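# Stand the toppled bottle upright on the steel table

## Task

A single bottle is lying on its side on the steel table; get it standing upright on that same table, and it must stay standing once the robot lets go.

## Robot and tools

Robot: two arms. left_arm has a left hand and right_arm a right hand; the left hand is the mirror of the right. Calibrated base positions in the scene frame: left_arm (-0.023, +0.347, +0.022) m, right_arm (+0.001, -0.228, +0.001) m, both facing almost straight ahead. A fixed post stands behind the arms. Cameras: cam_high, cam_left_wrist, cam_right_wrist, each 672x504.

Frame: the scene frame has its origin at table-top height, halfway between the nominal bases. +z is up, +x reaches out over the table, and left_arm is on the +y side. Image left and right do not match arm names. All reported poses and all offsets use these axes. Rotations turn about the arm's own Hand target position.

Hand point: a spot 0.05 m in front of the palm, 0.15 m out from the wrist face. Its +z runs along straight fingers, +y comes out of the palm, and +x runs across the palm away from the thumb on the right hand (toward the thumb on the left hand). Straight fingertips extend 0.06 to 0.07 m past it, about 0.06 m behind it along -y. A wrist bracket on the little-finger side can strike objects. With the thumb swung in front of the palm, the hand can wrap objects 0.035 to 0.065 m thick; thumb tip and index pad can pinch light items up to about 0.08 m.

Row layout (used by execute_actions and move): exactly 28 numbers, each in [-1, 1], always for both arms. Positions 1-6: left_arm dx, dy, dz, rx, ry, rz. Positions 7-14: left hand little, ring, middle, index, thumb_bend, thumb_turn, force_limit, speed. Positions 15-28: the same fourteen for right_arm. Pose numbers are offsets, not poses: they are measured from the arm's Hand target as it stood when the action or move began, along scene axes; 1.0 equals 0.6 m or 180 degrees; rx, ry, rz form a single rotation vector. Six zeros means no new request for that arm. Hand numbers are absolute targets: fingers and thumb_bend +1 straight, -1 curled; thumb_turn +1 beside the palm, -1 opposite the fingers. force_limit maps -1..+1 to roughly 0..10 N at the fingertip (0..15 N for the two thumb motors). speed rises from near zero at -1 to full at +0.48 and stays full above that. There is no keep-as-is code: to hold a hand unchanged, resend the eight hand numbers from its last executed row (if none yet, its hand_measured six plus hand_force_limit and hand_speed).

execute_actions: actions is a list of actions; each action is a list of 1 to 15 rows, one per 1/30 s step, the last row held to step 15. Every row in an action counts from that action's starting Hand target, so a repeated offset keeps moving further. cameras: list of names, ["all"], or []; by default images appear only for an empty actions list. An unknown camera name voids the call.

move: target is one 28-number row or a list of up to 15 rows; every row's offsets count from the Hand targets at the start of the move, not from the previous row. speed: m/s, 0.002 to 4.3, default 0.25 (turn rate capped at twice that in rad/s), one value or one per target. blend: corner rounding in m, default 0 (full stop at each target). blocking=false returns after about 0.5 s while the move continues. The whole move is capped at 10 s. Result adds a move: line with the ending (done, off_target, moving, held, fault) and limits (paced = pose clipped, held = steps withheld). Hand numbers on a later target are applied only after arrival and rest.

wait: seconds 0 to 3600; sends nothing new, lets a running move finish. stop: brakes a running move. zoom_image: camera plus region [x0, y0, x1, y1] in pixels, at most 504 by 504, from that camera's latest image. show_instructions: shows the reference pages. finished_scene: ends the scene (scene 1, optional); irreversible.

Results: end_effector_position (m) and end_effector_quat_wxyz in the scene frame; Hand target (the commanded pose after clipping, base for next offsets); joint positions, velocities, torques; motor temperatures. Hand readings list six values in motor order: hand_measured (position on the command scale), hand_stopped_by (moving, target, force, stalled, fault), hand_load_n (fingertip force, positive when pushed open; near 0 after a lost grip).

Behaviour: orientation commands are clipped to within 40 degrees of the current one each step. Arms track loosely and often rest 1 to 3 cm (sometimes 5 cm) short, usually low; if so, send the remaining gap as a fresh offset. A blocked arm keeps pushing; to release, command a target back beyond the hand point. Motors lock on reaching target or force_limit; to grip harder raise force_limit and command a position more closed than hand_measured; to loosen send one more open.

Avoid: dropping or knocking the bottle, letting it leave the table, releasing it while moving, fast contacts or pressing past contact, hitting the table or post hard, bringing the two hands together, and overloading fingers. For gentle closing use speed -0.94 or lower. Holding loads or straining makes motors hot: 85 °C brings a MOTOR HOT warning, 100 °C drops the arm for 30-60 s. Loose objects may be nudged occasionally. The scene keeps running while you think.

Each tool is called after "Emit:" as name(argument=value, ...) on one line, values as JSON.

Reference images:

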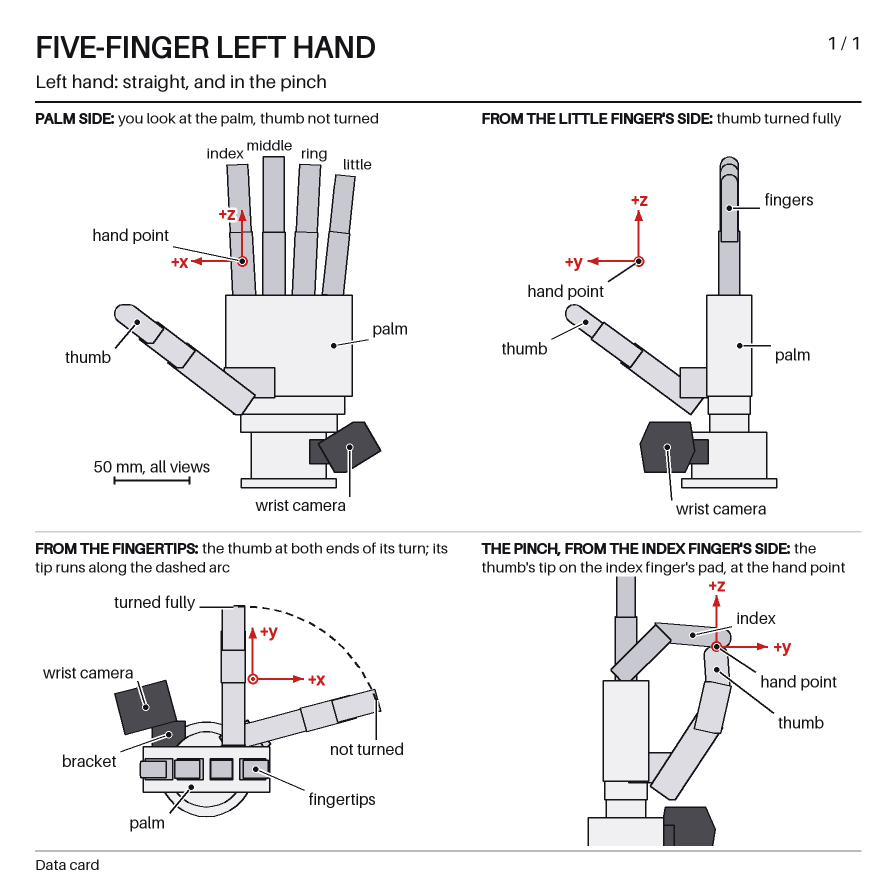

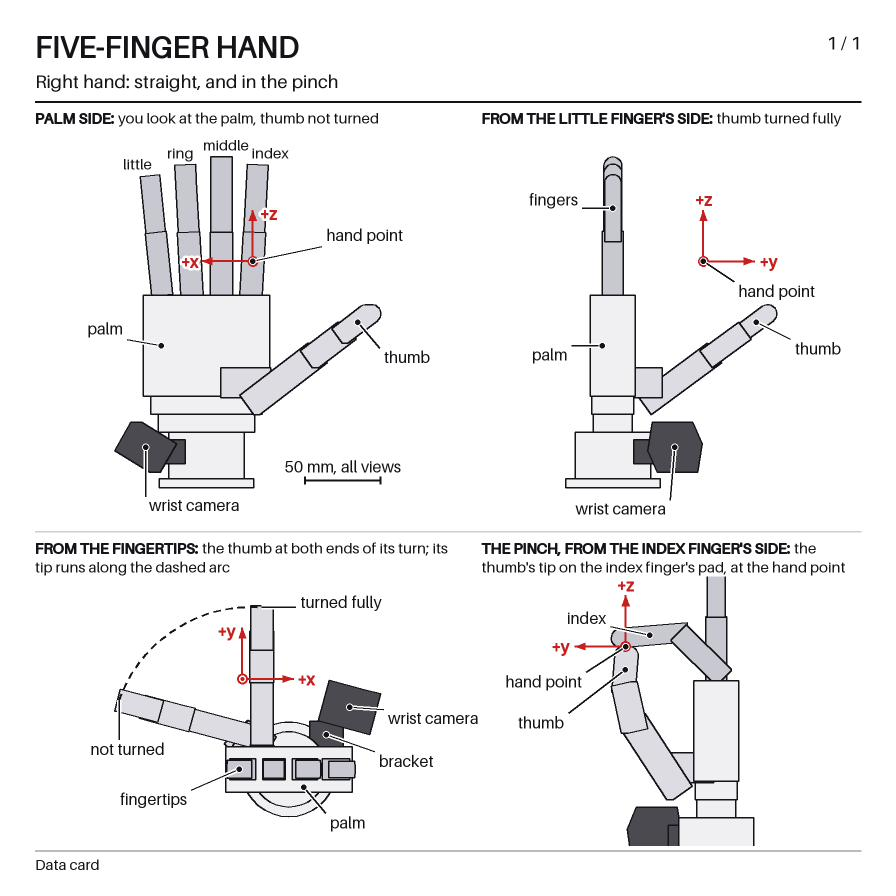

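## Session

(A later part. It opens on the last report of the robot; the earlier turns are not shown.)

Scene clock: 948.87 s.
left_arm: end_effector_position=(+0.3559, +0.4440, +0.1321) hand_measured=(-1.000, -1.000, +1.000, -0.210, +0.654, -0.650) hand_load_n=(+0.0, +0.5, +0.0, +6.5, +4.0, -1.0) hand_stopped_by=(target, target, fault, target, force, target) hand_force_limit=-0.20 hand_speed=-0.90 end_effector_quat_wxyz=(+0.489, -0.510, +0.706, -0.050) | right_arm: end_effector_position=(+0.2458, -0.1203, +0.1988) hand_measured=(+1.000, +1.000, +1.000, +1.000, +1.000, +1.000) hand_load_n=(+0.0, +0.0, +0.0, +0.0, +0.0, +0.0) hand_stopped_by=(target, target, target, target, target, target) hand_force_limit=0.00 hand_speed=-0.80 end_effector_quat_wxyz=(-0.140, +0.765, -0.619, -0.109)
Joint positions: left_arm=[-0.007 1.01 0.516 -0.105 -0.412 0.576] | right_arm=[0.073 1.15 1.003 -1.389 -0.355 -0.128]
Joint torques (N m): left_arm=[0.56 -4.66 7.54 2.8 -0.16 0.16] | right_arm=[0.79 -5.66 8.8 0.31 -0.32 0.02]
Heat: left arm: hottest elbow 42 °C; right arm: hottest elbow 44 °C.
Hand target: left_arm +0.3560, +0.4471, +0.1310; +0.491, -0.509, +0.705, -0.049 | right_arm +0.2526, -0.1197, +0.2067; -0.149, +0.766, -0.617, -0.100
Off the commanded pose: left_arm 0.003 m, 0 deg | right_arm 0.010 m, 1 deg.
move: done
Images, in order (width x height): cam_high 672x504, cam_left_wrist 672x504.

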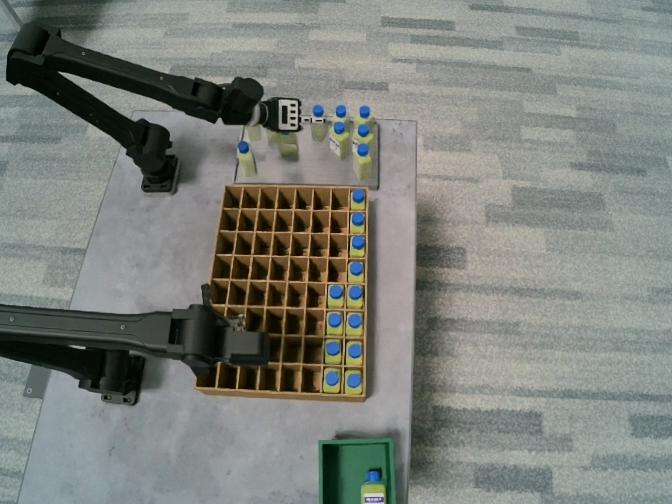

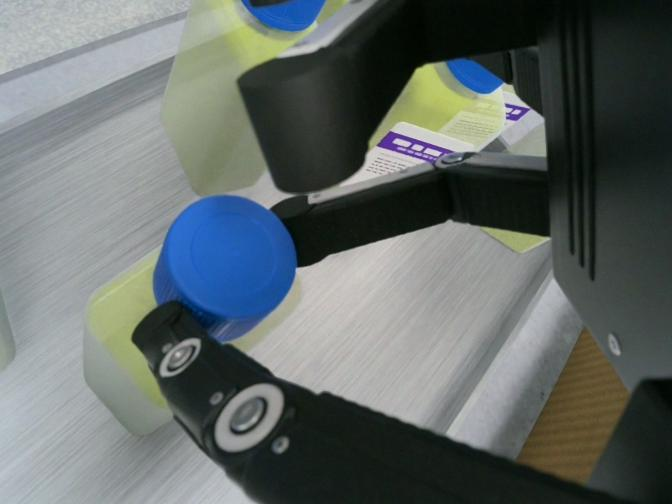

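Emit:
move(target=[0,0.0,-0.014,0,0,0,-1,-1,-1,-0.21,0.37,-0.65,-0.2,-0.9,0,0,0,0,0,0,1,1,1,1,1,1,0,-0.8], cameras=["cam_left_wrist","cam_high"], speed=0.02)

Emit:
zoom_image(camera="cam_high", region=[220, 100, 320, 175])

Emit:
zoom_image(camera="cam_left_wrist", region=[40, 150, 400, 450])

Scene clock: 958.40 s.
left_arm: end_effector_position=(+0.3573, +0.4443, +0.1314) hand_measured=(-1.000, -1.000, +1.000, -0.210, +0.654, -0.650) hand_load_n=(+0.0, +0.0, +0.0, +5.5, +5.0, -1.0) hand_stopped_by=(target, target, fault, target, force, target) hand_force_limit=-0.20 hand_speed=-0.90 end_effector_quat_wxyz=(+0.496, -0.508, +0.702, -0.054) | right_arm: end_effector_position=(+0.2458, -0.1203, +0.1988) hand_measured=(+1.000, +1.000, +1.000, +1.000, +1.000, +1.000) hand_load_n=(+0.0, +0.0, +0.0, +0.0, +0.0, +0.0) hand_stopped_by=(target, target, target, target, target, target) hand_force_limit=0.00 hand_speed=-0.80 end_effector_quat_wxyz=(-0.140, +0.765, -0.619, -0.109)
Joint positions: left_arm=[-0.007 1.01 0.503 -0.073 -0.412 0.58] | right_arm=[0.073 1.15 1.003 -1.389 -0.355 -0.128]
Joint torques (N m): left_arm=[0.67 -3.19 7.3 2.81 -0.16 0.12] | right_arm=[0.56 -5.66 8.77 0.28 -0.3 0.03]
Heat: left arm: hottest elbow 42 °C; right arm: hottest elbow 44 °C.
Hand target: left_arm +0.3560, +0.4471, +0.1226; +0.491, -0.509, +0.705, -0.049 | right_arm +0.2526, -0.1197, +0.2067; -0.149, +0.766, -0.617, -0.100
Off the commanded pose: left_arm 0.009 m, 1 deg | right_arm 0.010 m, 1 deg.
move: done
Images, in order (width x height): cam_high 672x504, cam_left_wrist 672x504.

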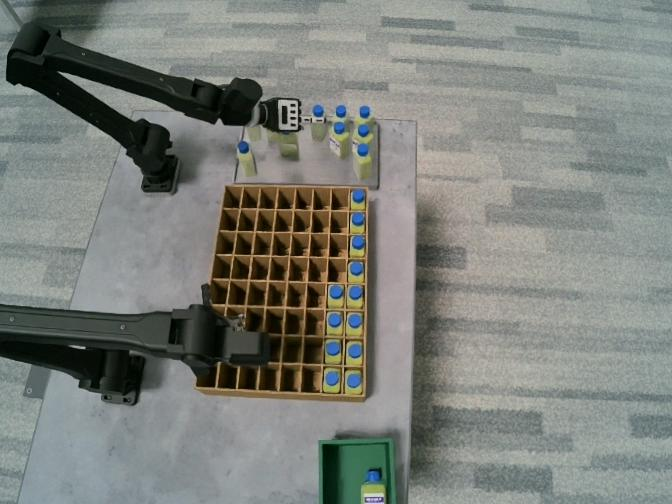

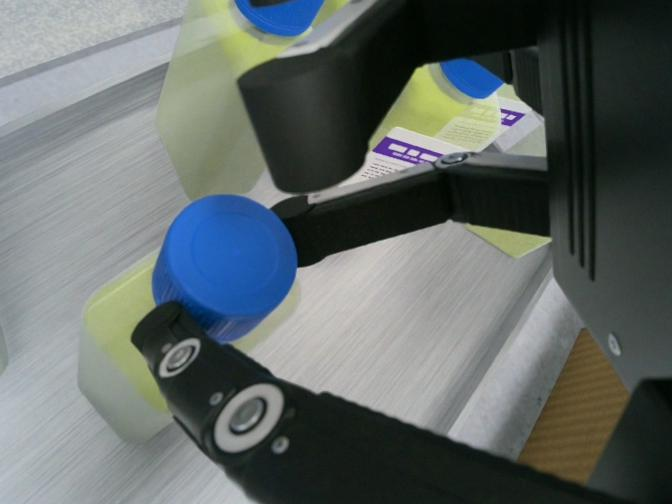

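Scaled by 5.040 from the camera's image (finer frame: 960x720).

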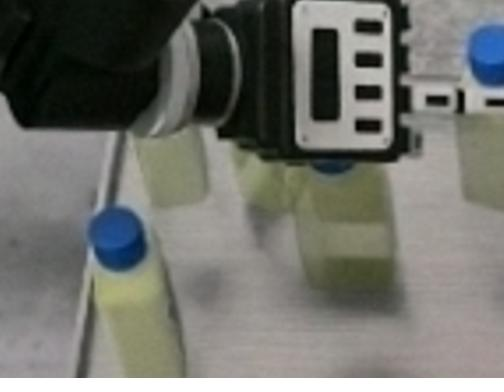

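Scaled by 1.400 from the camera's image (finer frame: 960x720).

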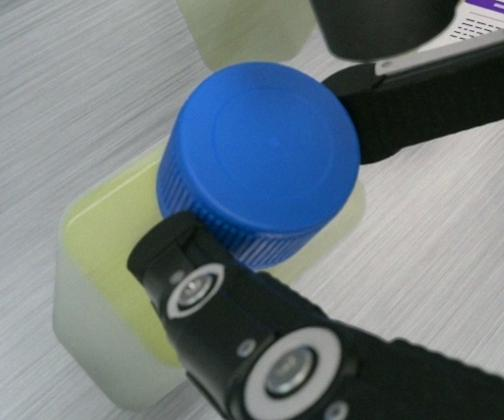

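Emit:
move(target=[0.002,-0.003,0.014,0,0,0,-1,-1,-1,-0.21,0.37,-0.65,-0.2,-0.9,0,0,0,0,0,0,1,1,1,1,1,1,0,-0.8], cameras=["cam_left_wrist"], speed=0.02)

Scene clock: 971.37 s.
left_arm: end_effector_position=(+0.3567, +0.4445, +0.1310) hand_measured=(-1.000, -1.000, +1.000, -0.210, +0.654, -0.650) hand_load_n=(+0.0, +0.0, -0.5, +5.5, +5.0, -0.5) hand_stopped_by=(target, target, fault, target, force, target) hand_force_limit=-0.20 hand_speed=-0.90 end_effector_quat_wxyz=(+0.495, -0.508, +0.703, -0.053) | right_arm: end_effector_position=(+0.2458, -0.1203, +0.1988) hand_measured=(+1.000, +1.000, +1.000, +1.000, +1.000, +1.000) hand_load_n=(+0.0, +0.0, +0.0, +0.0, +0.0, +0.0) hand_stopped_by=(target, target, target, target, target, target) hand_force_limit=0.00 hand_speed=-0.80 end_effector_quat_wxyz=(-0.140, +0.765, -0.619, -0.109)
Joint positions: left_arm=[-0.007 1.01 0.503 -0.076 -0.413 0.581] | right_arm=[0.073 1.15 1.003 -1.389 -0.355 -0.128]
Joint torques (N m): left_arm=[0.26 -4.19 8.54 1.54 -0.32 0.06] | right_arm=[0.5 -5.54 8.83 0.27 -0.32 0.04]
Heat: left arm: hottest elbow 43 °C; right arm: hottest elbow 44 °C.
Hand target: left_arm +0.3573, +0.4453, +0.1310; +0.491, -0.509, +0.705, -0.049 | right_arm +0.2526, -0.1197, +0.2067; -0.149, +0.766, -0.617, -0.100
Off the commanded pose: left_arm 0.001 m, 1 deg | right_arm 0.010 m, 1 deg.
move: done

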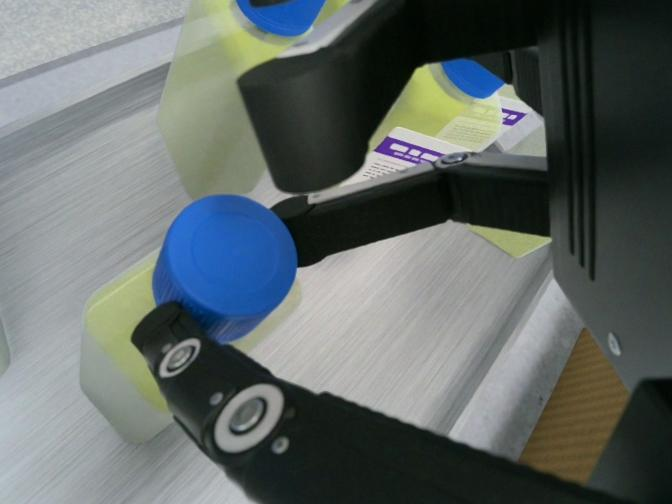

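Emit:
move(target=[[0,0,0,0,0,0,-1,-1,-1,-0.21,0.75,-0.65,-0.2,-0.9,0,0,0,0,0,0,1,1,1,1,1,1,0,-0.8],[0,0,0,0,0,0,-1,-1,-1,-0.14,0.95,-0.65,-0.2,-0.85,0,0,0,0,0,0,1,1,1,1,1,1,0,-0.8]], cameras=["cam_left_wrist","cam_high"], speed=0.02)

Emit:
zoom_image(camera="cam_high", region=[220, 100, 320, 175])

Scene clock: 979.17 s.
left_arm: end_effector_position=(+0.3550, +0.4445, +0.1294) hand_measured=(-1.000, -1.000, +1.000, -0.140, +0.950, -0.650) hand_load_n=(+0.0, +0.0, +0.0, +0.0, +0.0, +0.0) hand_stopped_by=(target, target, fault, target, target, target) hand_force_limit=-0.20 hand_speed=-0.85 end_effector_quat_wxyz=(+0.492, -0.508, +0.705, -0.051) | right_arm: end_effector_position=(+0.2458, -0.1203, +0.1988) hand_measured=(+1.000, +1.000, +1.000, +1.000, +1.000, +1.000) hand_load_n=(+0.0, +0.0, +0.0, +0.0, -0.5, +0.0) hand_stopped_by=(target, target, target, target, target, target) hand_force_limit=0.00 hand_speed=-0.80 end_effector_quat_wxyz=(-0.140, +0.765, -0.619, -0.109)
Joint positions: left_arm=[-0.007 1.01 0.503 -0.085 -0.413 0.581] | right_arm=[0.073 1.15 1.003 -1.389 -0.355 -0.128]
Joint torques (N m): left_arm=[0.15 -4.13 8.53 1.95 -0.32 0.06] | right_arm=[0.73 -5.66 8.77 0.29 -0.32 0.02]
Heat: left arm: hottest elbow 43 °C; right arm: hottest elbow 44 °C.
Hand target: left_arm +0.3572, +0.4453, +0.1310; +0.491, -0.509, +0.705, -0.049 | right_arm +0.2526, -0.1197, +0.2067; -0.149, +0.766, -0.617, -0.100
Off the commanded pose: left_arm 0.003 m, 0 deg | right_arm 0.010 m, 1 deg.
move: done
Images, in order (width x height): cam_high 672x504, cam_left_wrist 672x504.

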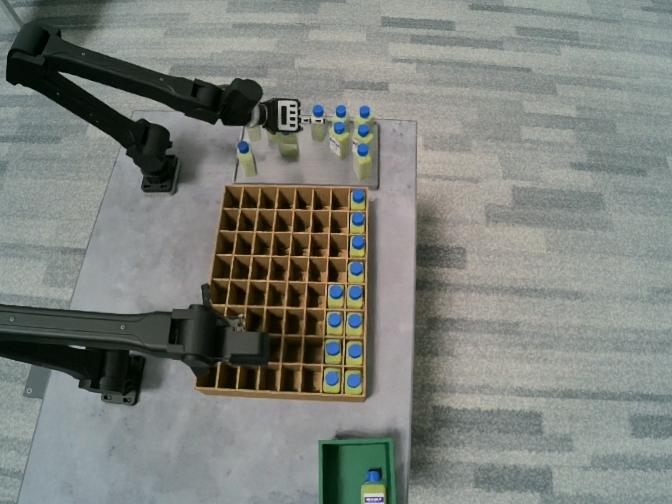

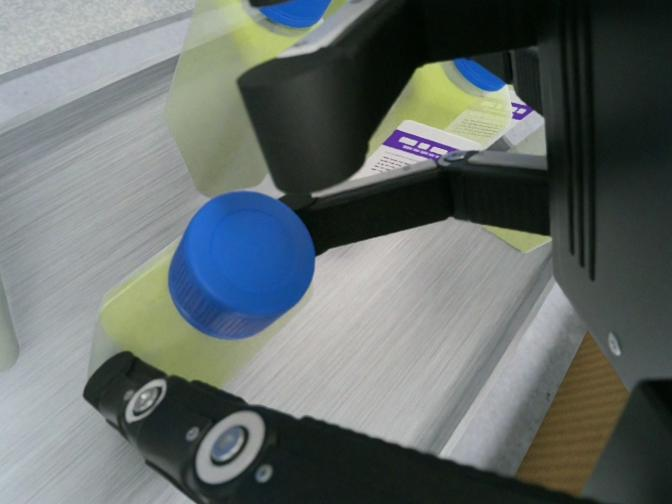

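Scaled by 5.040 from the camera's image (finer frame: 960x720).

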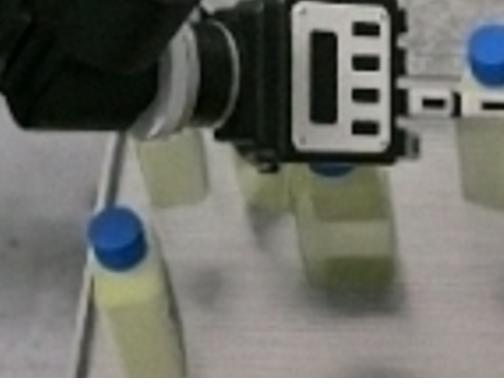

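Emit:
move(target=[[0,0,0,0,0,0,-1,-1,-1,0.3,1,-0.65,-0.2,-0.7,0,0,0,0,0,0,1,1,1,1,1,1,0,-0.8],[0.033,0,0.14,0,0,0,-1,-1,-1,0.3,1,-0.65,-0.2,-0.7,0,0,0,0,0,0,1,1,1,1,1,1,0,-0.8]], cameras=["cam_left_wrist","cam_high"], speed=0.05)

Emit:
zoom_image(camera="cam_high", region=[220, 90, 400, 225])

Scene clock: 991.33 s.
left_arm: end_effector_position=(+0.3635, +0.4448, +0.1855) hand_measured=(-1.000, -1.000, +1.000, +0.300, +1.000, -0.650) hand_load_n=(+0.0, +0.0, +0.0, +0.0, +0.0, +0.0) hand_stopped_by=(target, target, fault, target, target, target) hand_force_limit=-0.20 hand_speed=-0.70 end_effector_quat_wxyz=(+0.471, -0.510, +0.719, -0.036) | right_arm: end_effector_position=(+0.2458, -0.1203, +0.1988) hand_measured=(+1.000, +1.000, +1.000, +1.000, +1.000, +1.000) hand_load_n=(+0.0, +0.0, -0.5, +0.0, +0.0, +0.0) hand_stopped_by=(target, target, target, target, target, target) hand_force_limit=0.00 hand_speed=-0.80 end_effector_quat_wxyz=(-0.140, +0.765, -0.619, -0.109)
Joint positions: left_arm=[-0.007 0.982 0.675 -0.342 -0.413 0.581] | right_arm=[0.073 1.15 1.003 -1.389 -0.355 -0.128]
Joint torques (N m): left_arm=[-0.03 -6.24 11.71 1.85 -0.41 0.04] | right_arm=[0.79 -5.54 8.81 0.34 -0.31 -0.02]
Heat: left arm: hottest elbow 43 °C; right arm: hottest elbow 44 °C.
Hand target: left_arm +0.3769, +0.4454, +0.2149; +0.491, -0.509, +0.705, -0.049 | right_arm +0.2526, -0.1197, +0.2067; -0.149, +0.766, -0.617, -0.100
Off the commanded pose: left_arm 0.032 m, 3 deg | right_arm 0.010 m, 1 deg.
move: off_target (left_arm)
Images, in order (width x height): cam_high 672x504, cam_left_wrist 672x504.

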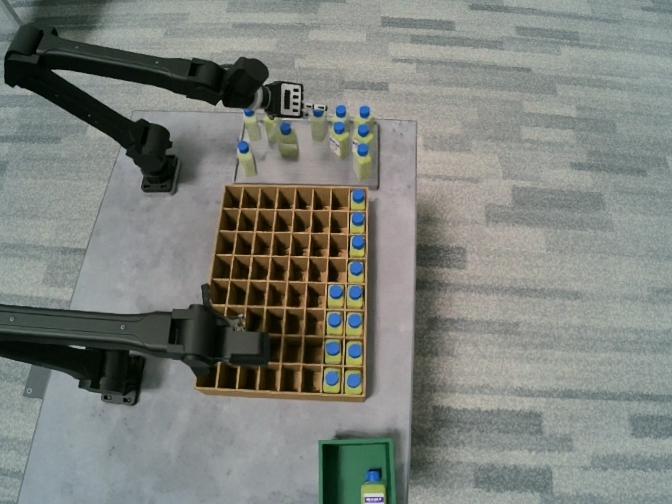

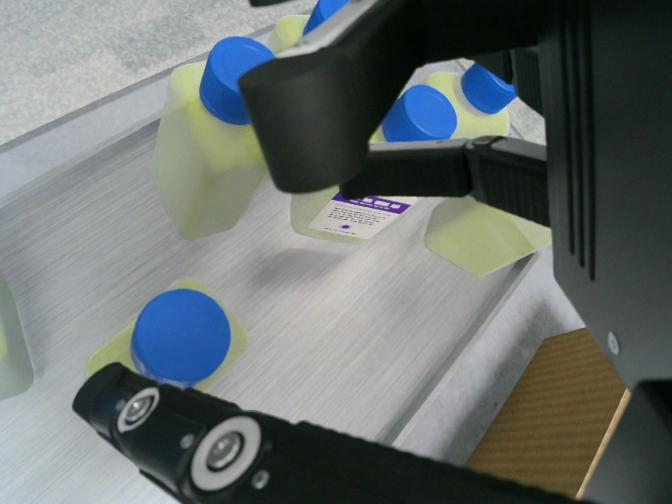

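Scaled by 2.800 from the camera's image (finer frame: 960x720).

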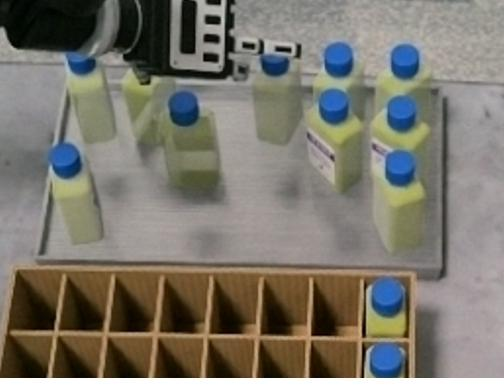

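Emit:
finished_scene()

The scene is finished: the task was done.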